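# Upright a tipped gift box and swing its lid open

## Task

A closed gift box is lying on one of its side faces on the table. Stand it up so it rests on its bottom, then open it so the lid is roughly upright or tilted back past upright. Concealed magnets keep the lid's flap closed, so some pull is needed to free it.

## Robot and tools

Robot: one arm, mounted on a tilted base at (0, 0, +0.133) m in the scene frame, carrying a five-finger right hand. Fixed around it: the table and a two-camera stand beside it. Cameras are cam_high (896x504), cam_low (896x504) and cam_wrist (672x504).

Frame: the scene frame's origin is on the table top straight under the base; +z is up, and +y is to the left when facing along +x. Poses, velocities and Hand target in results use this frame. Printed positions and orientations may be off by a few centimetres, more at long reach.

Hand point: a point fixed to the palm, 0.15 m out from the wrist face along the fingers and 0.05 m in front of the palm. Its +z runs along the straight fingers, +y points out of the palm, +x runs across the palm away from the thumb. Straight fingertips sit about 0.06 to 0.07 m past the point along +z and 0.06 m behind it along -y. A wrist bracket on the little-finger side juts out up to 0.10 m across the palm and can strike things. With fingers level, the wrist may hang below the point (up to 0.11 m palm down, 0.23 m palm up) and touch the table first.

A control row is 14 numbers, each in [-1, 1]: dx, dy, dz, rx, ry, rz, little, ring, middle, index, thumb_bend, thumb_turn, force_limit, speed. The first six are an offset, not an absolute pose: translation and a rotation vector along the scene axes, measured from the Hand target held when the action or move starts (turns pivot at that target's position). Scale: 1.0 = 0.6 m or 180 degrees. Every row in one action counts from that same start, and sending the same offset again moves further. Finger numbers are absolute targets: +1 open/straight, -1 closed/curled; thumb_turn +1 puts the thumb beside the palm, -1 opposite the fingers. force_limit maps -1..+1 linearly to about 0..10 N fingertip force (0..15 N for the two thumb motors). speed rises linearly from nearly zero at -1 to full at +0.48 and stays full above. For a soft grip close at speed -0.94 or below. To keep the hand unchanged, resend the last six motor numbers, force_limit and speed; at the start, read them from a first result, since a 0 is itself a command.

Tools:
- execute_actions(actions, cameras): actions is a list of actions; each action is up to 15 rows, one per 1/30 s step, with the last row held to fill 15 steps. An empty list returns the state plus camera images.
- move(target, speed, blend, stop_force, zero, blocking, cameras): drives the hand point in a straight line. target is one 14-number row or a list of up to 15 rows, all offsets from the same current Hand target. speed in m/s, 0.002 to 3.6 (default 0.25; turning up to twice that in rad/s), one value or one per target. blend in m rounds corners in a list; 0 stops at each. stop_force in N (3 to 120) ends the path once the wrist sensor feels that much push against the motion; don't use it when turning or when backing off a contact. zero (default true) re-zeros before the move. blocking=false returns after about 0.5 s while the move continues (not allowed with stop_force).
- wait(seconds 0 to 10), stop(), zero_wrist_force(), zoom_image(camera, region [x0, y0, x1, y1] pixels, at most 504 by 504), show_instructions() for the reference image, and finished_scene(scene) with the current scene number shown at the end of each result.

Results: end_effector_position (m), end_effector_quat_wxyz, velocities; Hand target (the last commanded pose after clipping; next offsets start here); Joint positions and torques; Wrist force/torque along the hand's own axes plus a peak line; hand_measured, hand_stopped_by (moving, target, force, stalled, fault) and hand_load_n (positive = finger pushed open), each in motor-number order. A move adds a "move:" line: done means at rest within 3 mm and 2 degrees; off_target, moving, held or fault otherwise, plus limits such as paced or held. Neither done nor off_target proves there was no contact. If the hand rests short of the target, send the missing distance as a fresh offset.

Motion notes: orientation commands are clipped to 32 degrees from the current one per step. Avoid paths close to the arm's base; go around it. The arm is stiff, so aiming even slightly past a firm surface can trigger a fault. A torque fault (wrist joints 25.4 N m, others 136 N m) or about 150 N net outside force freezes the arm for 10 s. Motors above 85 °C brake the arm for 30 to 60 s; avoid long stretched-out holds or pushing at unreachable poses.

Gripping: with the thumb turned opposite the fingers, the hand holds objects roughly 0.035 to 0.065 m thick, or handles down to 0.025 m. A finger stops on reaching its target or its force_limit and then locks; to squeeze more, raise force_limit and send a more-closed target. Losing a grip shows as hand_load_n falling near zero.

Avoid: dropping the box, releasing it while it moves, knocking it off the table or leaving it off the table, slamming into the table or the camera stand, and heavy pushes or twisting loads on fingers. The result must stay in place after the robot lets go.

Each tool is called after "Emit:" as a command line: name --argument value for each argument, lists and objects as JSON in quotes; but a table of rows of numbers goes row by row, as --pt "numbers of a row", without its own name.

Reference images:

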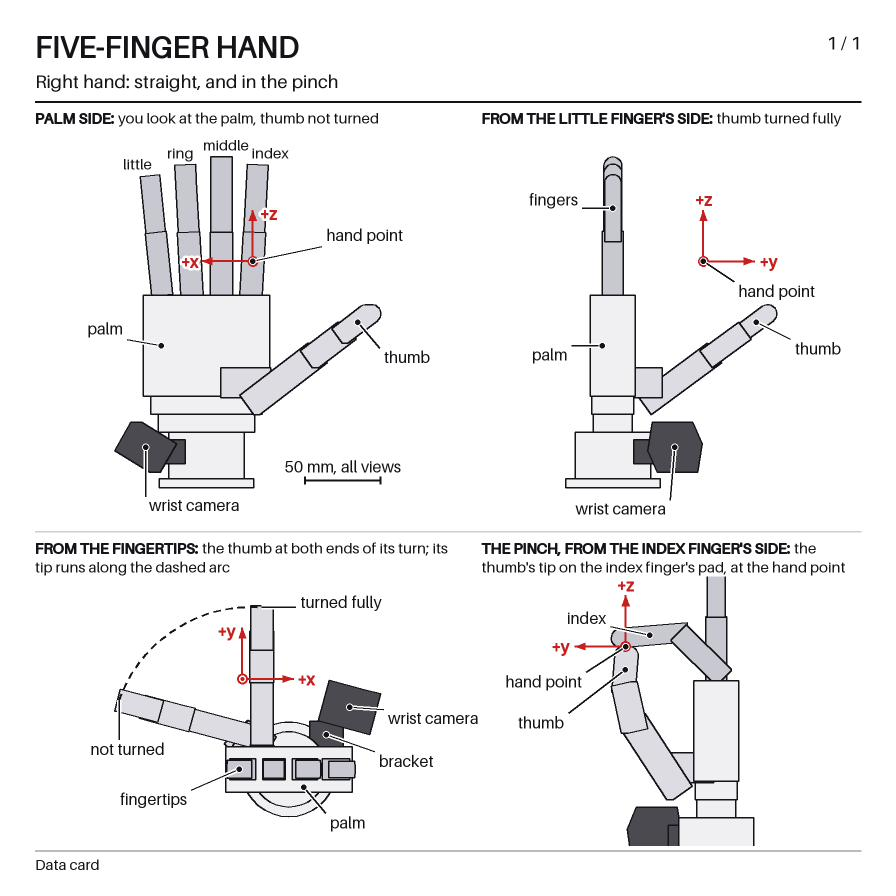

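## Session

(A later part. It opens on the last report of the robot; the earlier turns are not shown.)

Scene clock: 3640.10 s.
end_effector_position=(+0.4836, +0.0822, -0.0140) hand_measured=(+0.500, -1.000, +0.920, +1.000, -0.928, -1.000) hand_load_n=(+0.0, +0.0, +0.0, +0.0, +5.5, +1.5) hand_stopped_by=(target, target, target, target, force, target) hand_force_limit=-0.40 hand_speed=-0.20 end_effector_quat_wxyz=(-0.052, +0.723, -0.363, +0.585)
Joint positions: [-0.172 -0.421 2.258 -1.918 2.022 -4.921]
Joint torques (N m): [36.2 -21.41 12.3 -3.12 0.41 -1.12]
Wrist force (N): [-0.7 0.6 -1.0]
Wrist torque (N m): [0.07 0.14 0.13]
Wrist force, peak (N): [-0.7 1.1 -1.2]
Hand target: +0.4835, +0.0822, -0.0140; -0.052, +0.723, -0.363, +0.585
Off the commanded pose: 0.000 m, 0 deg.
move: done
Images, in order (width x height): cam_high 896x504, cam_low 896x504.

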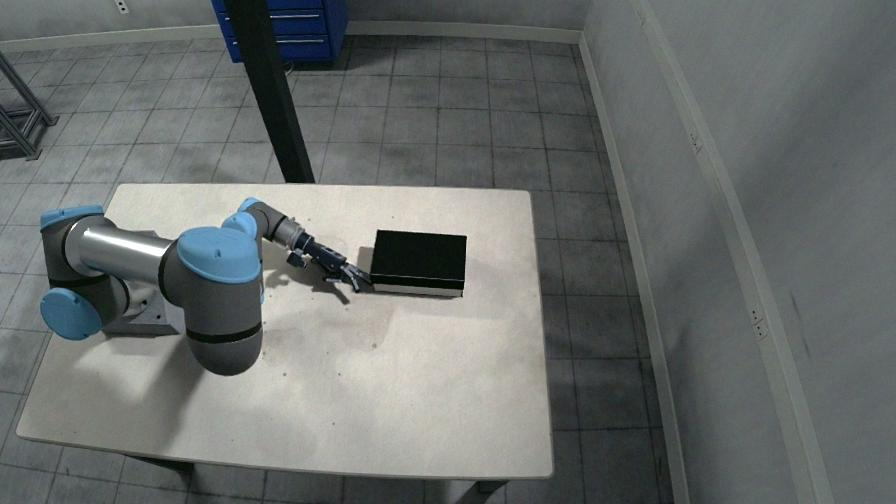

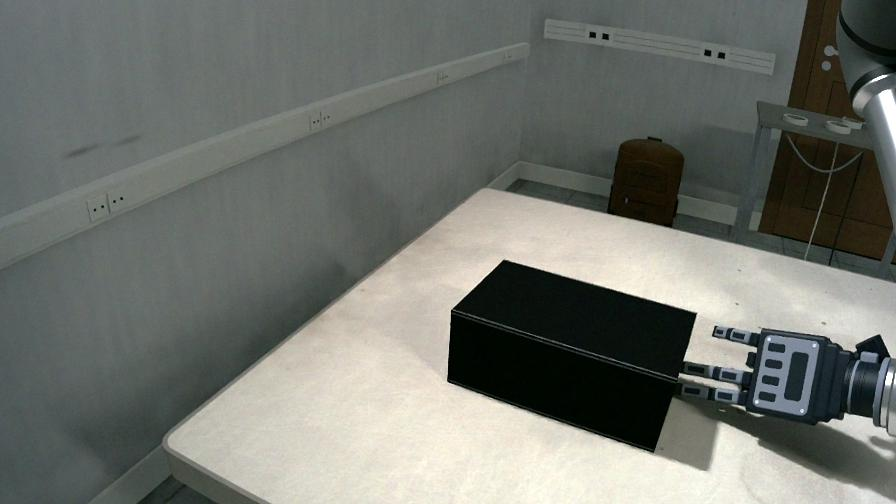

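Emit:
zoom_image --camera "cam_low" --region '[670, 300, 710, 340]'

Emit:
move --target '[0.0033, 0, 0, 0, 0, 0, 0.5, -1, 0.92, 1, -1, -1, -0.4, -0.2]' --speed 0.006 --cameras '["cam_low", "cam_high"]'

Emit:
zoom_image --camera "cam_low" --region '[670, 300, 710, 340]'

Emit:
zoom_image --camera "cam_low" --region '[660, 360, 710, 410]'

Emit:
move --target '[0.0033, 0, 0, 0, 0, 0, 0.5, -1, 0.92, 1, -1, -1, -0.4, -0.2]' --speed 0.006 --cameras '["cam_low", "cam_high"]'

Emit:
zoom_image --camera "cam_low" --region '[670, 300, 710, 340]'

Emit:
zoom_image --camera "cam_low" --region '[660, 360, 710, 410]'

Emit:
zoom_image --camera "cam_high" --region '[350, 265, 390, 305]'

Scaled by 12.600 from the camera's 896x504 image, which has a finer 1280x720 frame.

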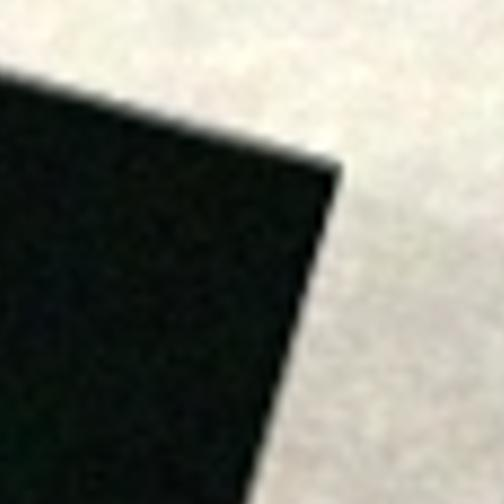

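Scene clock: 3657.37 s.
end_effector_position=(+0.4855, +0.0822, -0.0140) hand_measured=(+0.500, -1.000, +0.920, +1.000, -0.928, -1.000) hand_load_n=(+0.0, +0.0, +0.0, +0.0, +5.5, +1.5) hand_stopped_by=(target, target, target, target, force, target) hand_force_limit=-0.40 hand_speed=-0.20 end_effector_quat_wxyz=(-0.052, +0.723, -0.363, +0.585)
Joint positions: [-0.172 -0.422 2.254 -1.912 2.023 -4.921]
Joint torques (N m): [36.41 -32.8 2.9 0.52 0.38 -0.68]
Wrist force (N): [-0.5 1.0 -1.2]
Wrist torque (N m): [0.13 0.11 0.16]
Wrist force, peak (N): [-0.3 0.9 -1.6]
Hand target: +0.4854, +0.0822, -0.0140; -0.052, +0.723, -0.363, +0.585
Off the commanded pose: 0.000 m, 0 deg.
move: done
Images, in order (width x height): cam_high 896x504, cam_low 896x504.

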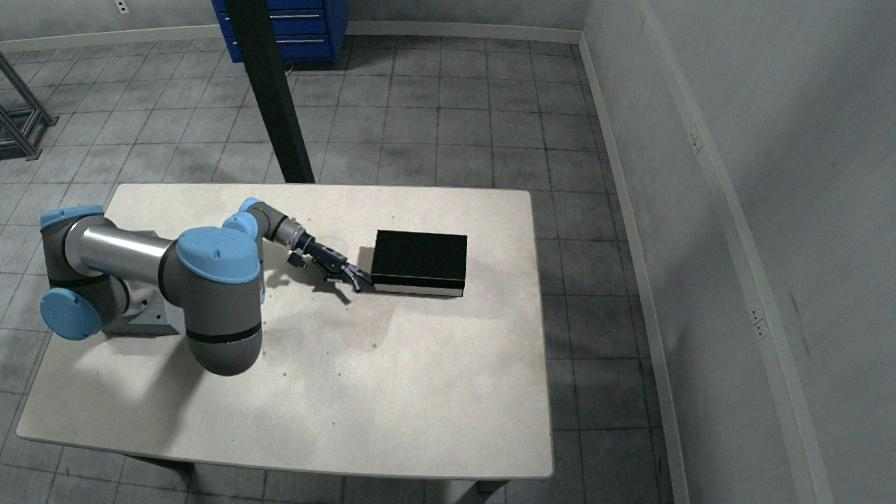

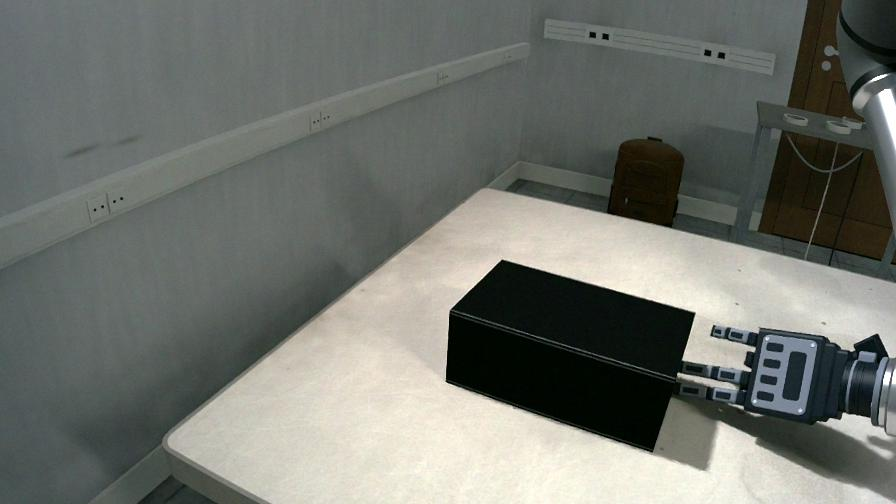

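Scaled by 12.600 from the camera's 896x504 image, which has a finer 1280x720 frame.

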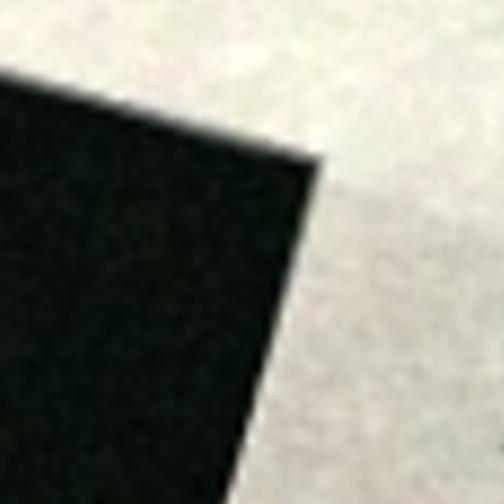

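Scaled by 10.080 from the camera's 896x504 image, which has a finer 1280x720 frame.

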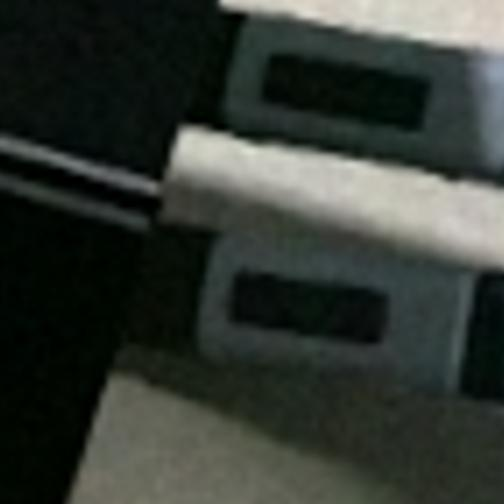

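Scene clock: 3658.07 s.
end_effector_position=(+0.4875, +0.0822, -0.0140) hand_measured=(+0.500, -1.000, +0.920, +1.000, -0.928, -1.000) hand_load_n=(+0.0, +0.0, -0.5, +0.0, +5.5, +1.0) hand_stopped_by=(target, target, target, target, force, target) hand_force_limit=-0.40 hand_speed=-0.20 end_effector_quat_wxyz=(-0.052, +0.723, -0.363, +0.585)
Joint positions: [-0.172 -0.424 2.249 -1.906 2.023 -4.921]
Joint torques (N m): [36.49 -32.09 3.38 0.38 0.41 -1.33]
Wrist force (N): [-0.6 0.6 -1.0]
Wrist torque (N m): [0.05 0.11 0.15]
Wrist force, peak (N): [-0.7 1.3 -1.3]
Hand target: +0.4874, +0.0822, -0.0140; -0.052, +0.723, -0.363, +0.585
Off the commanded pose: 0.000 m, 0 deg.
move: done
Images, in order (width x height): cam_high 896x504, cam_low 896x504.

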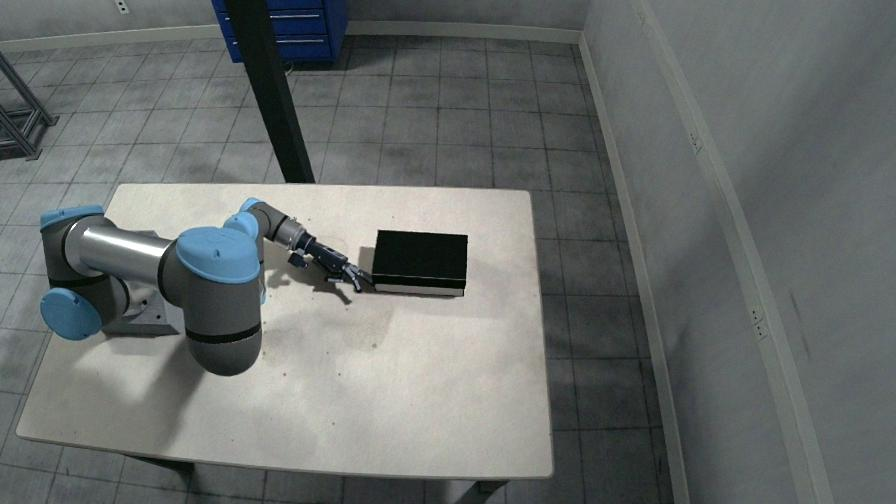

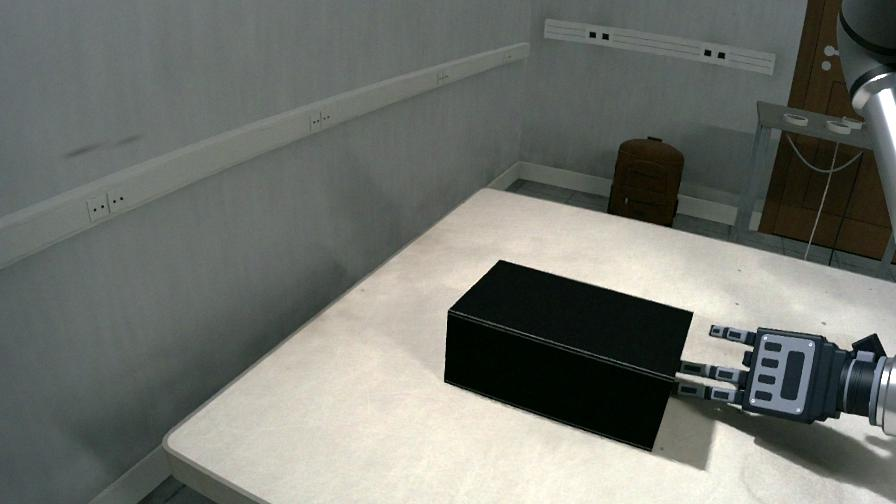

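Scaled by 12.600 from the camera's 896x504 image, which has a finer 1280x720 frame.

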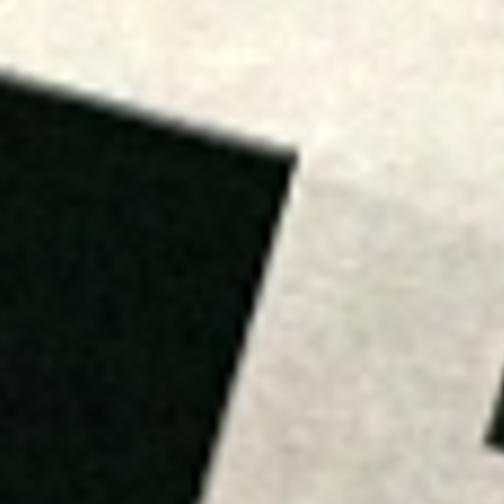

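Scaled by 10.080 from the camera's 896x504 image, which has a finer 1280x720 frame.

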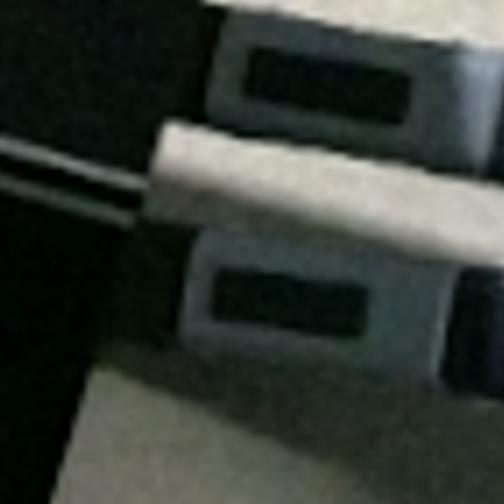

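Scaled by 12.600 from the camera's 896x504 image, which has a finer 1280x720 frame.

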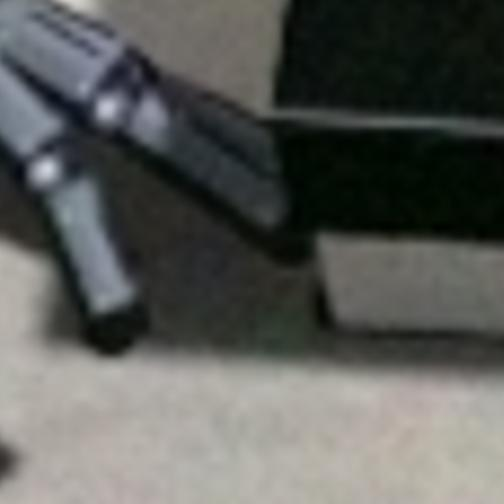

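Emit:
move --target '[0, 0, -0.012, 0, 0, 0, 0.5, -1, 0.92, 1, -1, -1, -0.4, -0.2]' --speed 0.003 --stop_force 3 --cameras '["cam_low", "cam_high"]'

Emit:
zoom_image --camera "cam_high" --region '[350, 265, 390, 305]'

Emit:
zoom_image --camera "cam_low" --region '[670, 300, 710, 340]'

Scene clock: 3664.87 s.
end_effector_position=(+0.4874, +0.0822, -0.0167) hand_measured=(+0.500, -1.000, +0.920, +1.000, -0.928, -1.000) hand_load_n=(+0.0, +0.0, +0.0, +0.0, +5.5, +1.0) hand_stopped_by=(target, target, target, target, force, target) hand_force_limit=-0.40 hand_speed=-0.20 end_effector_quat_wxyz=(-0.052, +0.723, -0.363, +0.585)
Joint positions: [-0.178 -0.418 2.248 -1.91 2.016 -4.921]
Joint torques (N m): [36.31 -33.98 9.75 1.62 0.85 0.08]
Wrist force (N): [0.6 -0.5 -2.8]
Wrist torque (N m): [0.28 0.28 0.18]
Wrist force, peak (N): [2.3 -0.9 -3.4]
Hand target: +0.4874, +0.0822, -0.0166; -0.052, +0.723, -0.363, +0.585 (not the last commanded pose)
Off the commanded pose: 0.005 m, 0 deg.
move: contact
Images, in order (width x height): cam_high 896x504, cam_low 896x504.

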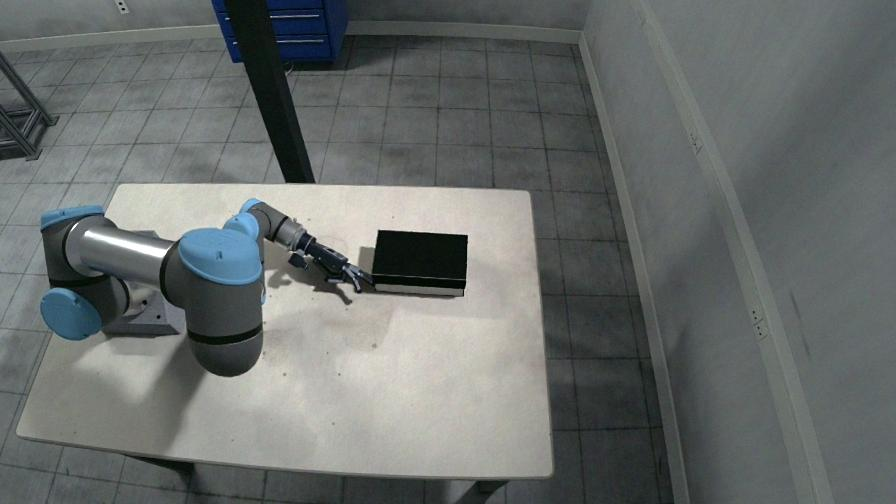

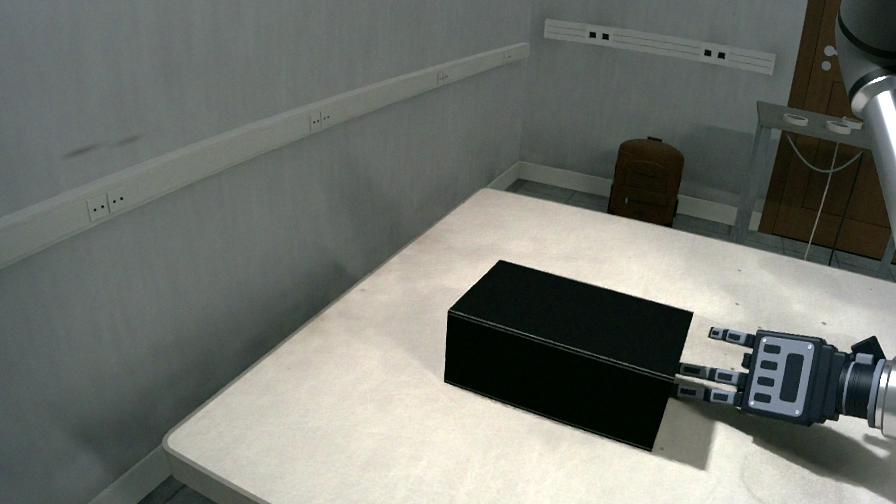

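Scaled by 12.600 from the camera's 896x504 image, which has a finer 1280x720 frame.

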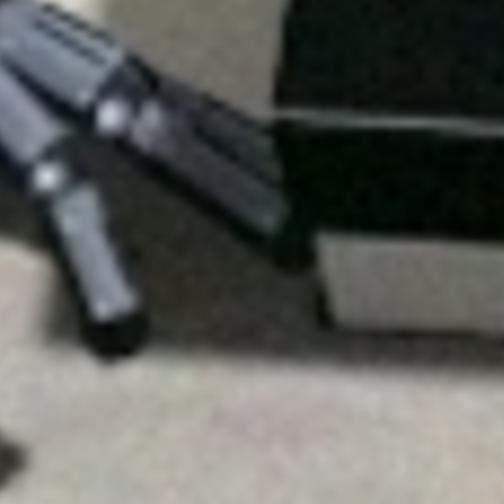

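Scaled by 12.600 from the camera's 896x504 image, which has a finer 1280x720 frame.

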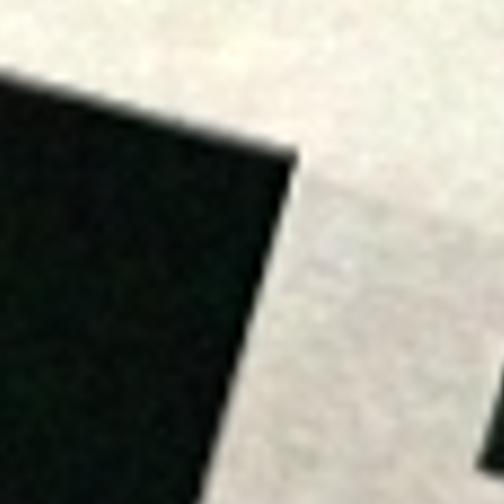

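Emit:
move --pt "0 0 0.0045 0 0 0 0.5 -1 0.92 1 -1 -1 -0.4 -0.2" --pt "0 0 0.0045 0 0 0 0.5 -1 0.83 1 -1 -1 -0.4 -0.2" --pt "0.0058 0 0.0045 0 0 0 0.5 -1 0.83 1 -1 -1 -0.4 -0.2" --speed 0.01 --cameras '["cam_low", "cam_high"]'

Emit:
zoom_image --camera "cam_high" --region '[350, 265, 390, 305]'

Emit:
zoom_image --camera "cam_low" --region '[670, 300, 710, 340]'

Emit:
zoom_image --camera "cam_low" --region '[660, 360, 710, 410]'

Emit:
move --target '[0, 0, -0.012, 0, 0, 0, 0.5, -1, 0.83, 1, -1, -1, -0.4, -0.2]' --speed 0.003 --stop_force 3

Scene clock: 3673.63 s.
end_effector_position=(+0.4910, +0.0822, -0.0140) hand_measured=(+0.500, -1.000, +0.830, +1.000, -0.928, -1.000) hand_load_n=(+0.0, +0.0, +1.0, -0.5, +6.0, +2.0) hand_stopped_by=(target, target, target, target, force, target) hand_force_limit=-0.40 hand_speed=-0.20 end_effector_quat_wxyz=(-0.052, +0.723, -0.363, +0.585)
Joint positions: [-0.171 -0.427 2.242 -1.895 2.023 -4.921]
Joint torques (N m): [37.38 -31.39 5.98 -0.33 0.29 -1.29]
Wrist force (N): [-0.8 0.9 -1.2]
Wrist torque (N m): [0.11 0.13 0.14]
Wrist force, peak (N): [1.2 -0.5 -2.9]
Hand target: +0.4909, +0.0822, -0.0139; -0.052, +0.723, -0.363, +0.585
Off the commanded pose: 0.000 m, 0 deg.
move: done
Images, in order (width x height): cam_high 896x504, cam_low 896x504.

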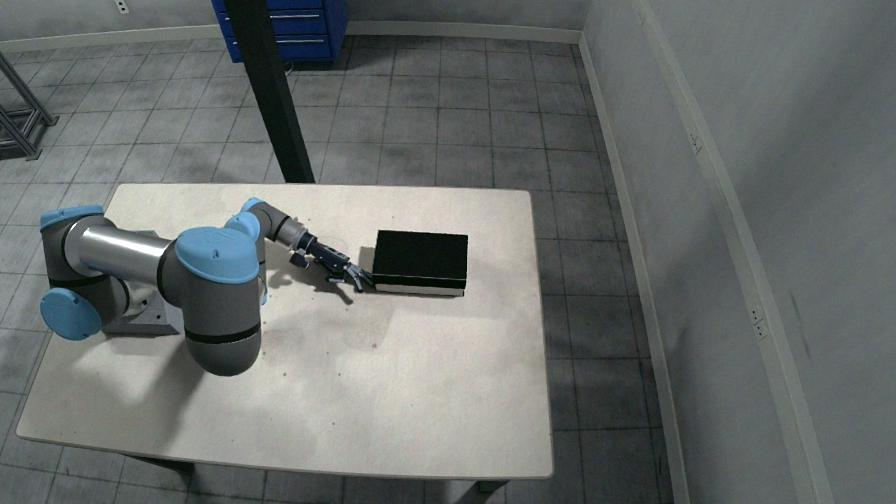

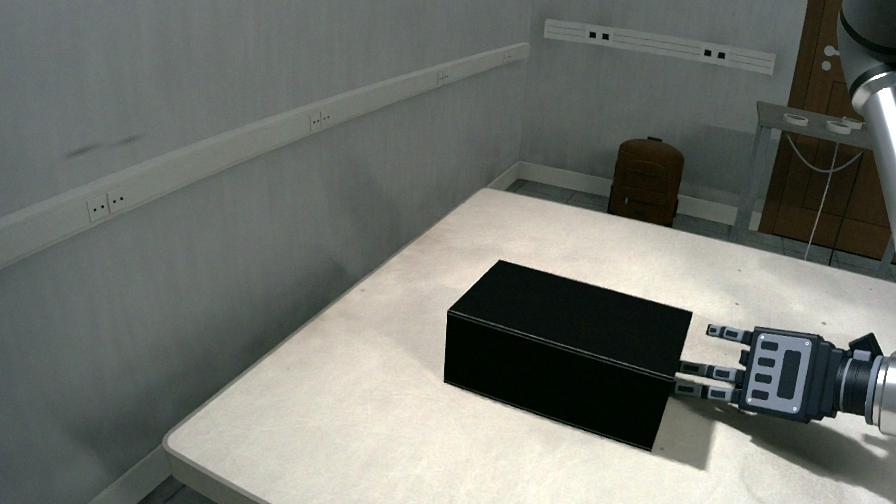

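Scaled by 12.600 from the camera's 896x504 image, which has a finer 1280x720 frame.

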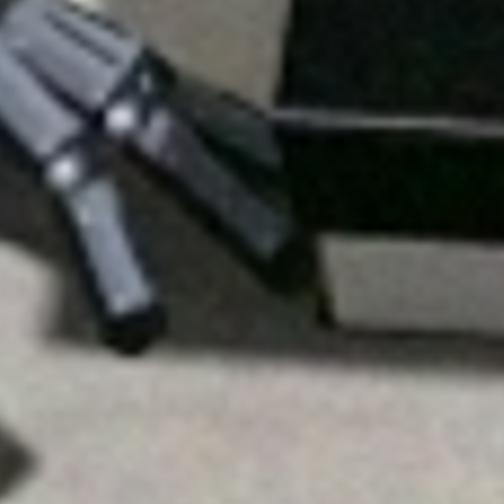

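Scaled by 12.600 from the camera's 896x504 image, which has a finer 1280x720 frame.

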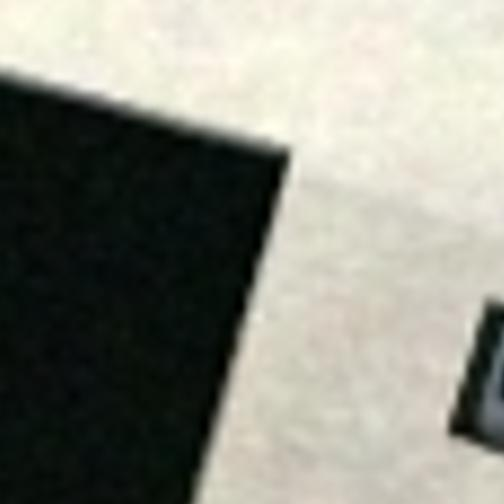

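Scaled by 10.080 from the camera's 896x504 image, which has a finer 1280x720 frame.

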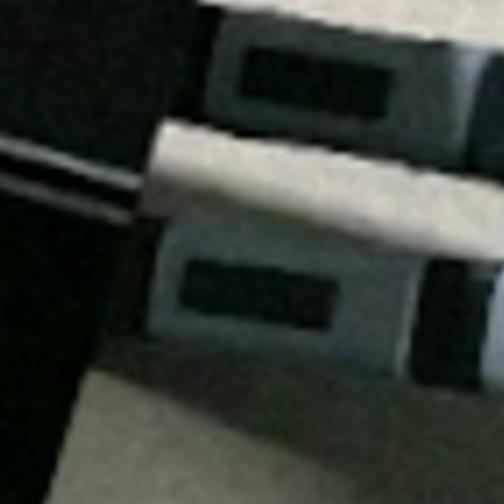

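Scene clock: 3675.00 s.
end_effector_position=(+0.4909, +0.0822, -0.0155) hand_measured=(+0.500, -1.000, +0.830, +1.000, -0.928, -1.000) hand_load_n=(+0.0, +0.0, +1.0, +0.0, +6.0, +2.0) hand_stopped_by=(target, target, target, target, force, target) hand_force_limit=-0.40 hand_speed=-0.20 end_effector_quat_wxyz=(-0.052, +0.723, -0.363, +0.585)
Joint positions: [-0.175 -0.424 2.241 -1.898 2.019 -4.921]
Joint torques (N m): [35.57 -34.01 9.5 1.64 0.98 -0.49]
Wrist force (N): [1.5 -0.5 -2.6]
Wrist torque (N m): [0.30 0.19 0.27]
Wrist force, peak (N): [2.5 -0.8 -2.4]
Hand target: +0.4909, +0.0822, -0.0155; -0.052, +0.723, -0.363, +0.585 (not the last commanded pose)
Off the commanded pose: 0.006 m, 0 deg.
move: contact

Emit:
move --pt "0 0 0.0022 0 0 0 0.5 -1 0.83 1 -1 -1 -0.4 -0.2" --pt "0 0.0068 0.0022 0 0 0 0.5 -1 0.83 1 -1 -1 -0.4 -0.2" --pt "0.0013 0.0068 0.0022 0 0 0 0.5 -1 0.83 1 -1 -1 -0.4 -0.2" --speed 0.01

Emit:
move --target '[0, 0, -0.012, 0, 0, 0, 0.5, -1, 0.83, 1, -1, -1, -0.4, -0.2]' --speed 0.003 --stop_force 3

Emit:
move --target '[0, 0, -0.0006, 0, 0, 0, 0.5, -1, 0.83, 1, -1, -1, -0.4, -0.2]' --speed 0.003 --cameras '["cam_low", "cam_high"]'

Emit:
zoom_image --camera "cam_high" --region '[355, 265, 385, 295]'

Emit:
zoom_image --camera "cam_low" --region '[670, 300, 710, 340]'

Emit:
zoom_image --camera "cam_low" --region '[660, 350, 720, 410]'

Scene clock: 3686.60 s.
end_effector_position=(+0.4917, +0.0864, -0.0142) hand_measured=(+0.500, -1.000, +0.830, +1.000, -0.928, -1.000) hand_load_n=(+0.0, +0.0, +1.0, -0.5, +5.5, +2.0) hand_stopped_by=(target, target, target, target, force, target) hand_force_limit=-0.40 hand_speed=-0.20 end_effector_quat_wxyz=(-0.052, +0.723, -0.363, +0.585)
Joint positions: [-0.162 -0.42 2.232 -1.894 2.032 -4.922]
Joint torques (N m): [23.08 -35.05 6.61 0.24 -3.18 -1.05]
Wrist force (N): [-0.5 0.8 -1.4]
Wrist torque (N m): [0.13 0.08 0.19]
Wrist force, peak (N): [1.2 -0.6 -2.8]
Hand target: +0.4917, +0.0863, -0.0141; -0.052, +0.723, -0.363, +0.585
Off the commanded pose: 0.000 m, 0 deg.
move: done

Scene clock: 3687.93 s.
end_effector_position=(+0.4917, +0.0863, -0.0156) hand_measured=(+0.500, -1.000, +0.830, +1.000, -0.928, -1.000) hand_load_n=(+0.0, +0.0, +1.0, +0.0, +5.5, +2.0) hand_stopped_by=(target, target, target, target, force, target) hand_force_limit=-0.40 hand_speed=-0.20 end_effector_quat_wxyz=(-0.052, +0.723, -0.363, +0.586)
Joint positions: [-0.166 -0.417 2.232 -1.896 2.029 -4.922]
Joint torques (N m): [35.58 -33.66 10.85 1.78 1.04 -0.37]
Wrist force (N): [1.4 -0.8 -2.1]
Wrist torque (N m): [0.28 0.24 0.32]
Wrist force, peak (N): [2.6 -1.1 -2.3]
Hand target: +0.4917, +0.0863, -0.0156; -0.052, +0.723, -0.363, +0.586 (not the last commanded pose)
Off the commanded pose: 0.006 m, 0 deg.
move: contact

Scene clock: 3688.63 s.
end_effector_position=(+0.4917, +0.0863, -0.0159) hand_measured=(+0.500, -1.000, +0.830, +1.000, -0.928, -1.000) hand_load_n=(+0.0, +0.0, +1.0, +0.5, +5.5, +2.0) hand_stopped_by=(target, target, target, target, force, target) hand_force_limit=-0.40 hand_speed=-0.20 end_effector_quat_wxyz=(-0.052, +0.723, -0.363, +0.586)
Joint positions: [-0.167 -0.416 2.232 -1.897 2.028 -4.922]
Joint torques (N m): [22.07 -16.66 -1.36 -2.22 -1.99 1.45]
Wrist force (N): [3.5 -1.6 -2.7]
Wrist torque (N m): [0.42 0.34 0.45]
Wrist force, peak (N): [3.5 -1.9 -2.7]
Hand target: +0.4917, +0.0863, -0.0159; -0.052, +0.723, -0.363, +0.586
Off the commanded pose: 0.000 m, 0 deg.
move: done
Images, in order (width x height): cam_high 896x504, cam_low 896x504.

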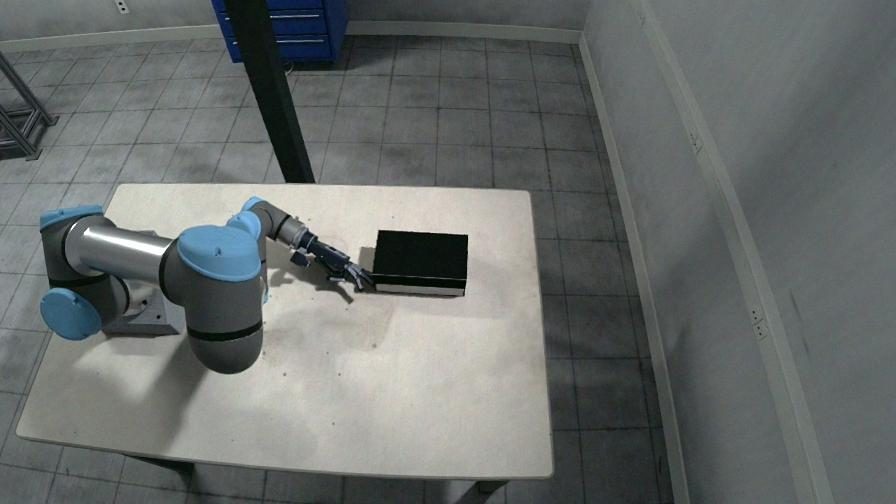

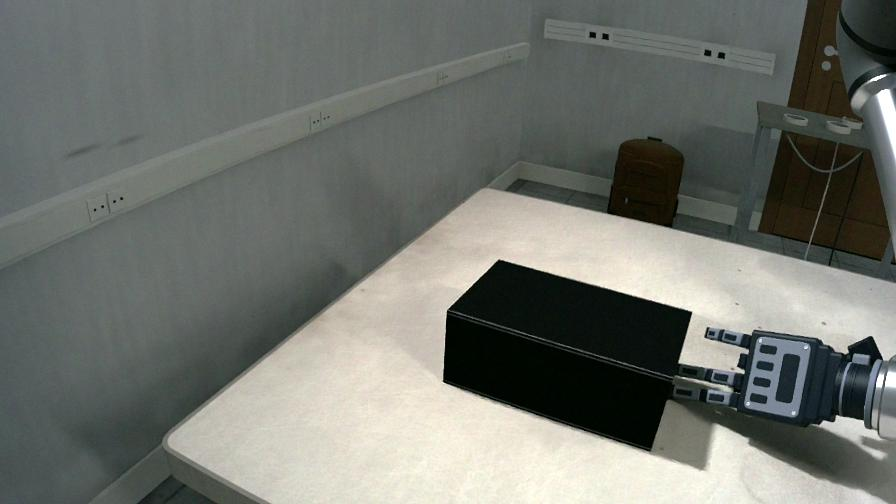

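Scaled by 16.800 from the camera's 896x504 image, which has a finer 1280x720 frame.

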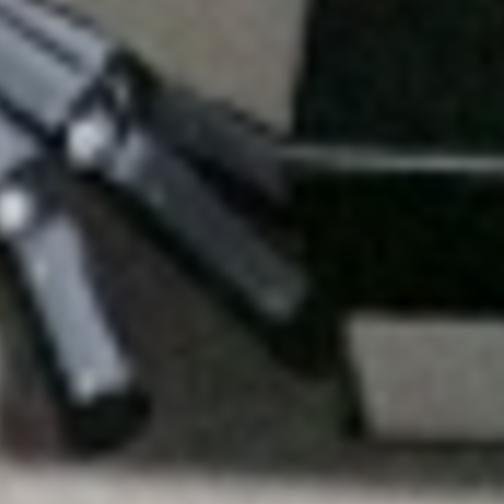

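Scaled by 12.600 from the camera's 896x504 image, which has a finer 1280x720 frame.

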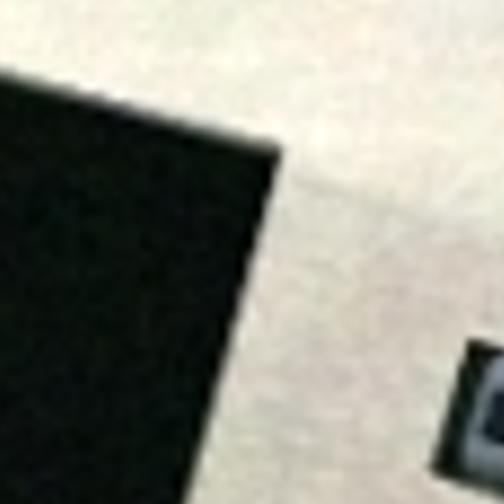

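Scaled by 8.400 from the camera's 896x504 image, which has a finer 1280x720 frame.

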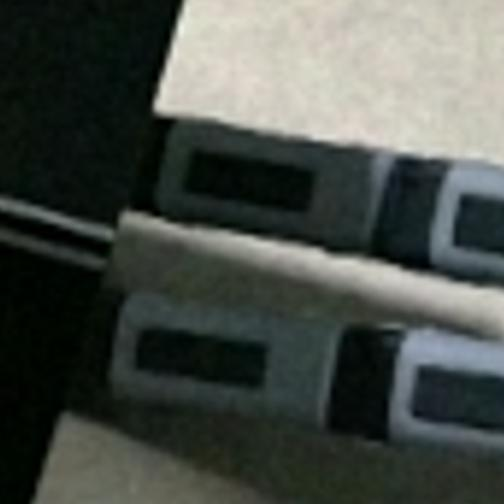

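Emit:
move --target '[0, 0, 0.0028, -0.0222, 0, 0, 0.5, -1, 0.83, 1, -1, -1, -0.4, -0.2]' --speed 0.01

Emit:
move --target '[0, 0, 0.0014, -0.0111, 0, 0, 0.5, -1, 0.83, 1, -1, -1, -0.4, -0.2]' --speed 0.01

Emit:
move --target '[0, 0, 0.0007, -0.00556, 0, 0, 0.5, -1, 0.83, 1, -1, -1, -0.4, -0.2]' --speed 0.01 --cameras '["cam_low", "cam_high"]'

Emit:
zoom_image --camera "cam_high" --region '[355, 265, 385, 295]'

Emit:
zoom_image --camera "cam_low" --region '[670, 300, 710, 340]'

Scene clock: 3714.00 s.
end_effector_position=(+0.4917, +0.0863, -0.0142) hand_measured=(+0.500, -1.000, +0.830, +1.000, -0.928, -1.000) hand_load_n=(-0.5, +0.0, +1.0, +0.0, +6.0, +2.0) hand_stopped_by=(target, target, target, target, force, target) hand_force_limit=-0.40 hand_speed=-0.20 end_effector_quat_wxyz=(-0.027, +0.725, -0.342, +0.598)
Joint positions: [-0.162 -0.381 2.219 -1.955 2.028 -5]
Joint torques (N m): [35.17 -23.01 0.3 -1.43 -2.46 0.33]
Wrist force (N): [3.1 -0.5 -3.1]
Wrist torque (N m): [0.32 0.31 0.41]
Wrist force, peak (N): [3.7 -1.6 -3.2]
Hand target: +0.4917, +0.0863, -0.0142; -0.027, +0.725, -0.342, +0.598
Off the commanded pose: 0.000 m, 0 deg.
move: done

Scene clock: 3715.97 s.
end_effector_position=(+0.4917, +0.0863, -0.0134) hand_measured=(+0.500, -1.000, +0.830, +1.000, -0.928, -1.000) hand_load_n=(+0.0, +0.0, +1.0, +0.0, +6.0, +2.0) hand_stopped_by=(target, target, target, target, force, target) hand_force_limit=-0.40 hand_speed=-0.20 end_effector_quat_wxyz=(-0.014, +0.725, -0.331, +0.604)
Joint positions: [-0.161 -0.364 2.212 -1.984 2.026 -5.039]
Joint torques (N m): [33.53 -22.32 -0.67 -1.19 -2.01 0.24]
Wrist force (N): [5.0 -1.1 -5.0]
Wrist torque (N m): [0.44 0.41 0.52]
Wrist force, peak (N): [5.2 -0.8 -5.4]
Hand target: +0.4917, +0.0863, -0.0134; -0.014, +0.725, -0.331, +0.604
Off the commanded pose: 0.000 m, 0 deg.
move: done

Scene clock: 3717.07 s.
end_effector_position=(+0.4917, +0.0863, -0.0130) hand_measured=(+0.500, -1.000, +0.830, +1.000, -0.928, -1.000) hand_load_n=(+0.0, +0.0, +1.0, +0.0, +6.0, +2.0) hand_stopped_by=(target, target, target, target, force, target) hand_force_limit=-0.40 hand_speed=-0.20 end_effector_quat_wxyz=(-0.008, +0.725, -0.326, +0.607)
Joint positions: [-0.16 -0.355 2.209 -1.998 2.024 -5.058]
Joint torques (N m): [33.87 -22.59 0.42 -1.18 -1.89 0.24]
Wrist force (N): [5.2 -1.0 -5.5]
Wrist torque (N m): [0.52 0.50 0.55]
Wrist force, peak (N): [6.0 -1.2 -5.5]
Hand target: +0.4917, +0.0863, -0.0130; -0.008, +0.725, -0.326, +0.607
Off the commanded pose: 0.000 m, 0 deg.
move: done
Images, in order (width x height): cam_high 896x504, cam_low 896x504.

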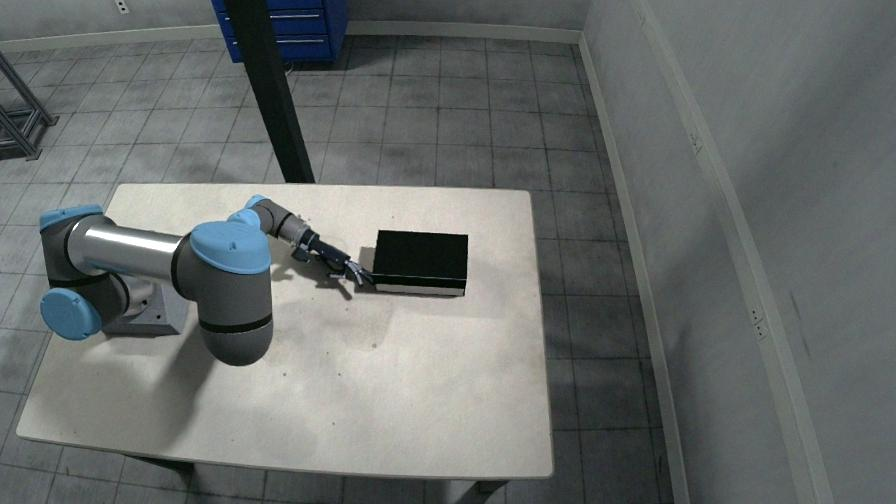

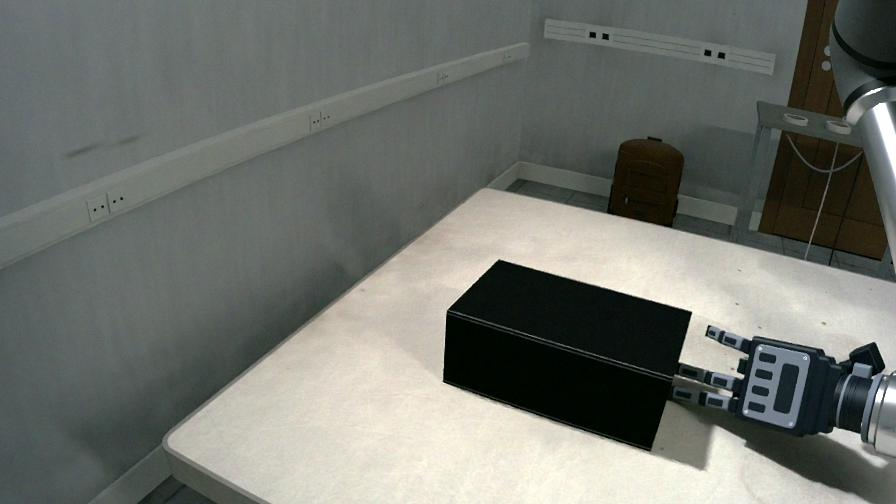

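Scaled by 16.800 from the camera's 896x504 image, which has a finer 1280x720 frame.

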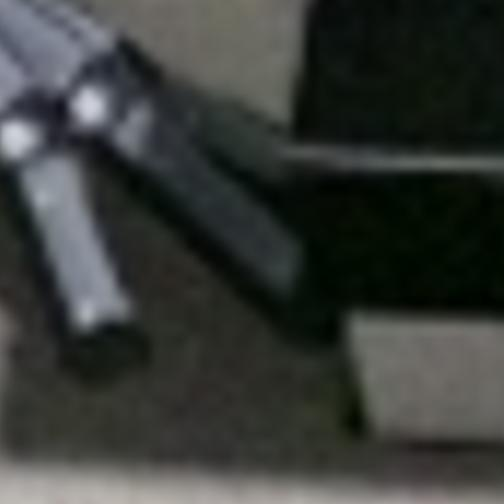

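Scaled by 12.600 from the camera's 896x504 image, which has a finer 1280x720 frame.

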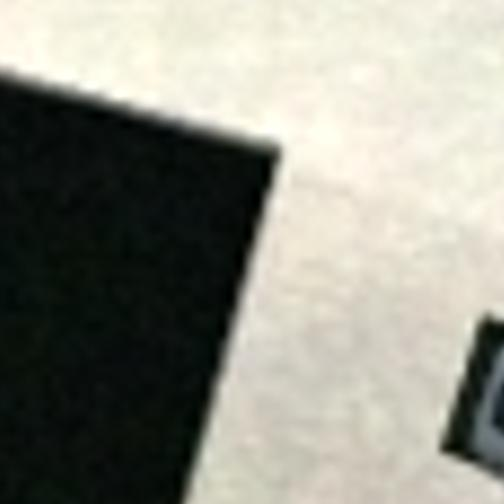

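Emit:
move --target '[-0.0005, 0, 0.0008, -0.00556, 0, 0, 0.5, -1, 0.83, 1, -1, -1, -0.4, -0.2]' --speed 0.01

Emit:
move --target '[-0.0003, 0, 0.0007, -0.00556, 0, 0, 0.5, -1, 0.83, 1, -1, -1, -0.4, -0.2]' --speed 0.01 --cameras '["cam_low", "cam_high"]'

Emit:
zoom_image --camera "cam_high" --region '[355, 265, 385, 295]'

Emit:
zoom_image --camera "cam_low" --region '[670, 300, 710, 340]'

Scene clock: 3723.77 s.
end_effector_position=(+0.4914, +0.0863, -0.0125) hand_measured=(+0.500, -1.000, +0.830, +1.000, -0.928, -1.000) hand_load_n=(+0.0, +0.0, +1.0, +0.5, +6.0, +2.0) hand_stopped_by=(target, target, target, target, force, target) hand_force_limit=-0.40 hand_speed=-0.20 end_effector_quat_wxyz=(-0.001, +0.725, -0.321, +0.609)
Joint positions: [-0.16 -0.346 2.207 -2.013 2.023 -5.078]
Joint torques (N m): [34.3 -21.97 0.75 -1.05 -1.69 0.18]
Wrist force (N): [5.3 -1.4 -3.9]
Wrist torque (N m): [0.50 0.41 0.56]
Wrist force, peak (N): [5.8 -1.1 -5.9]
Hand target: +0.4914, +0.0863, -0.0125; -0.002, +0.725, -0.321, +0.609
Off the commanded pose: 0.000 m, 0 deg.
move: done

Scene clock: 3724.87 s.
end_effector_position=(+0.4912, +0.0863, -0.0121) hand_measured=(+0.500, -1.000, +0.830, +1.000, -0.928, -1.000) hand_load_n=(+0.0, +0.0, +1.0, +0.5, +6.0, +2.5) hand_stopped_by=(target, target, target, target, force, target) hand_force_limit=-0.40 hand_speed=-0.20 end_effector_quat_wxyz=(+0.005, +0.725, -0.315, +0.612)
Joint positions: [-0.16 -0.338 2.204 -2.027 2.021 -5.097]
Joint torques (N m): [31.01 -21.76 1.01 -1.03 -1.56 0.1]
Wrist force (N): [5.0 -2.0 -2.6]
Wrist torque (N m): [0.44 0.49 0.53]
Wrist force, peak (N): [5.4 -2.4 -2.7]
Hand target: +0.4912, +0.0863, -0.0121; +0.005, +0.725, -0.316, +0.612
Off the commanded pose: 0.000 m, 0 deg.
move: done
Images, in order (width x height): cam_high 896x504, cam_low 896x504.

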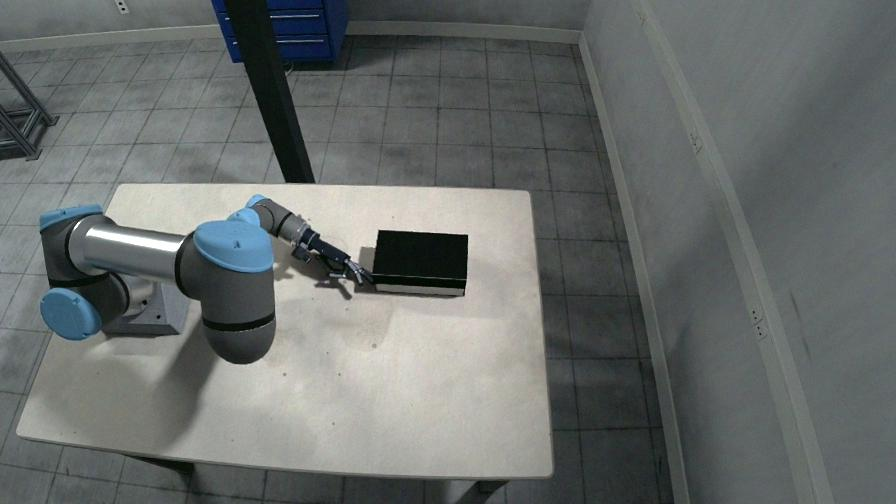

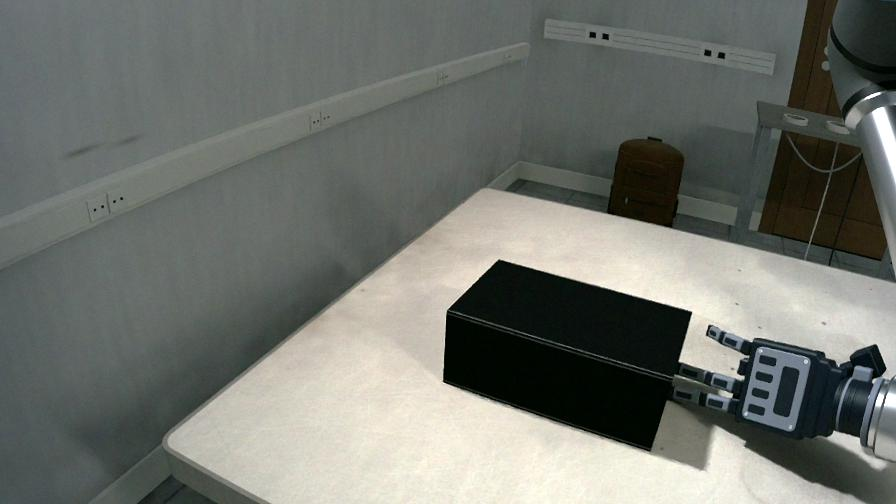

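Scaled by 16.800 from the camera's 896x504 image, which has a finer 1280x720 frame.

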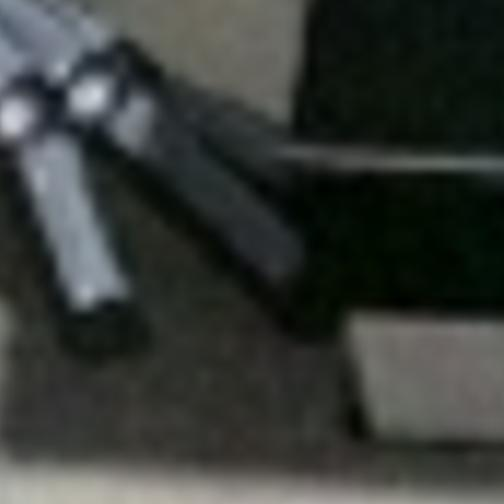

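Scaled by 12.600 from the camera's 896x504 image, which has a finer 1280x720 frame.

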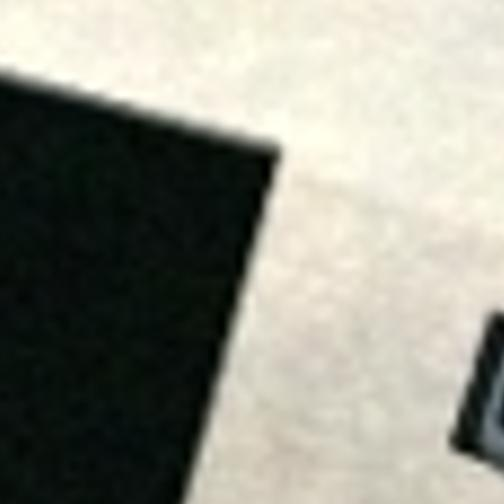

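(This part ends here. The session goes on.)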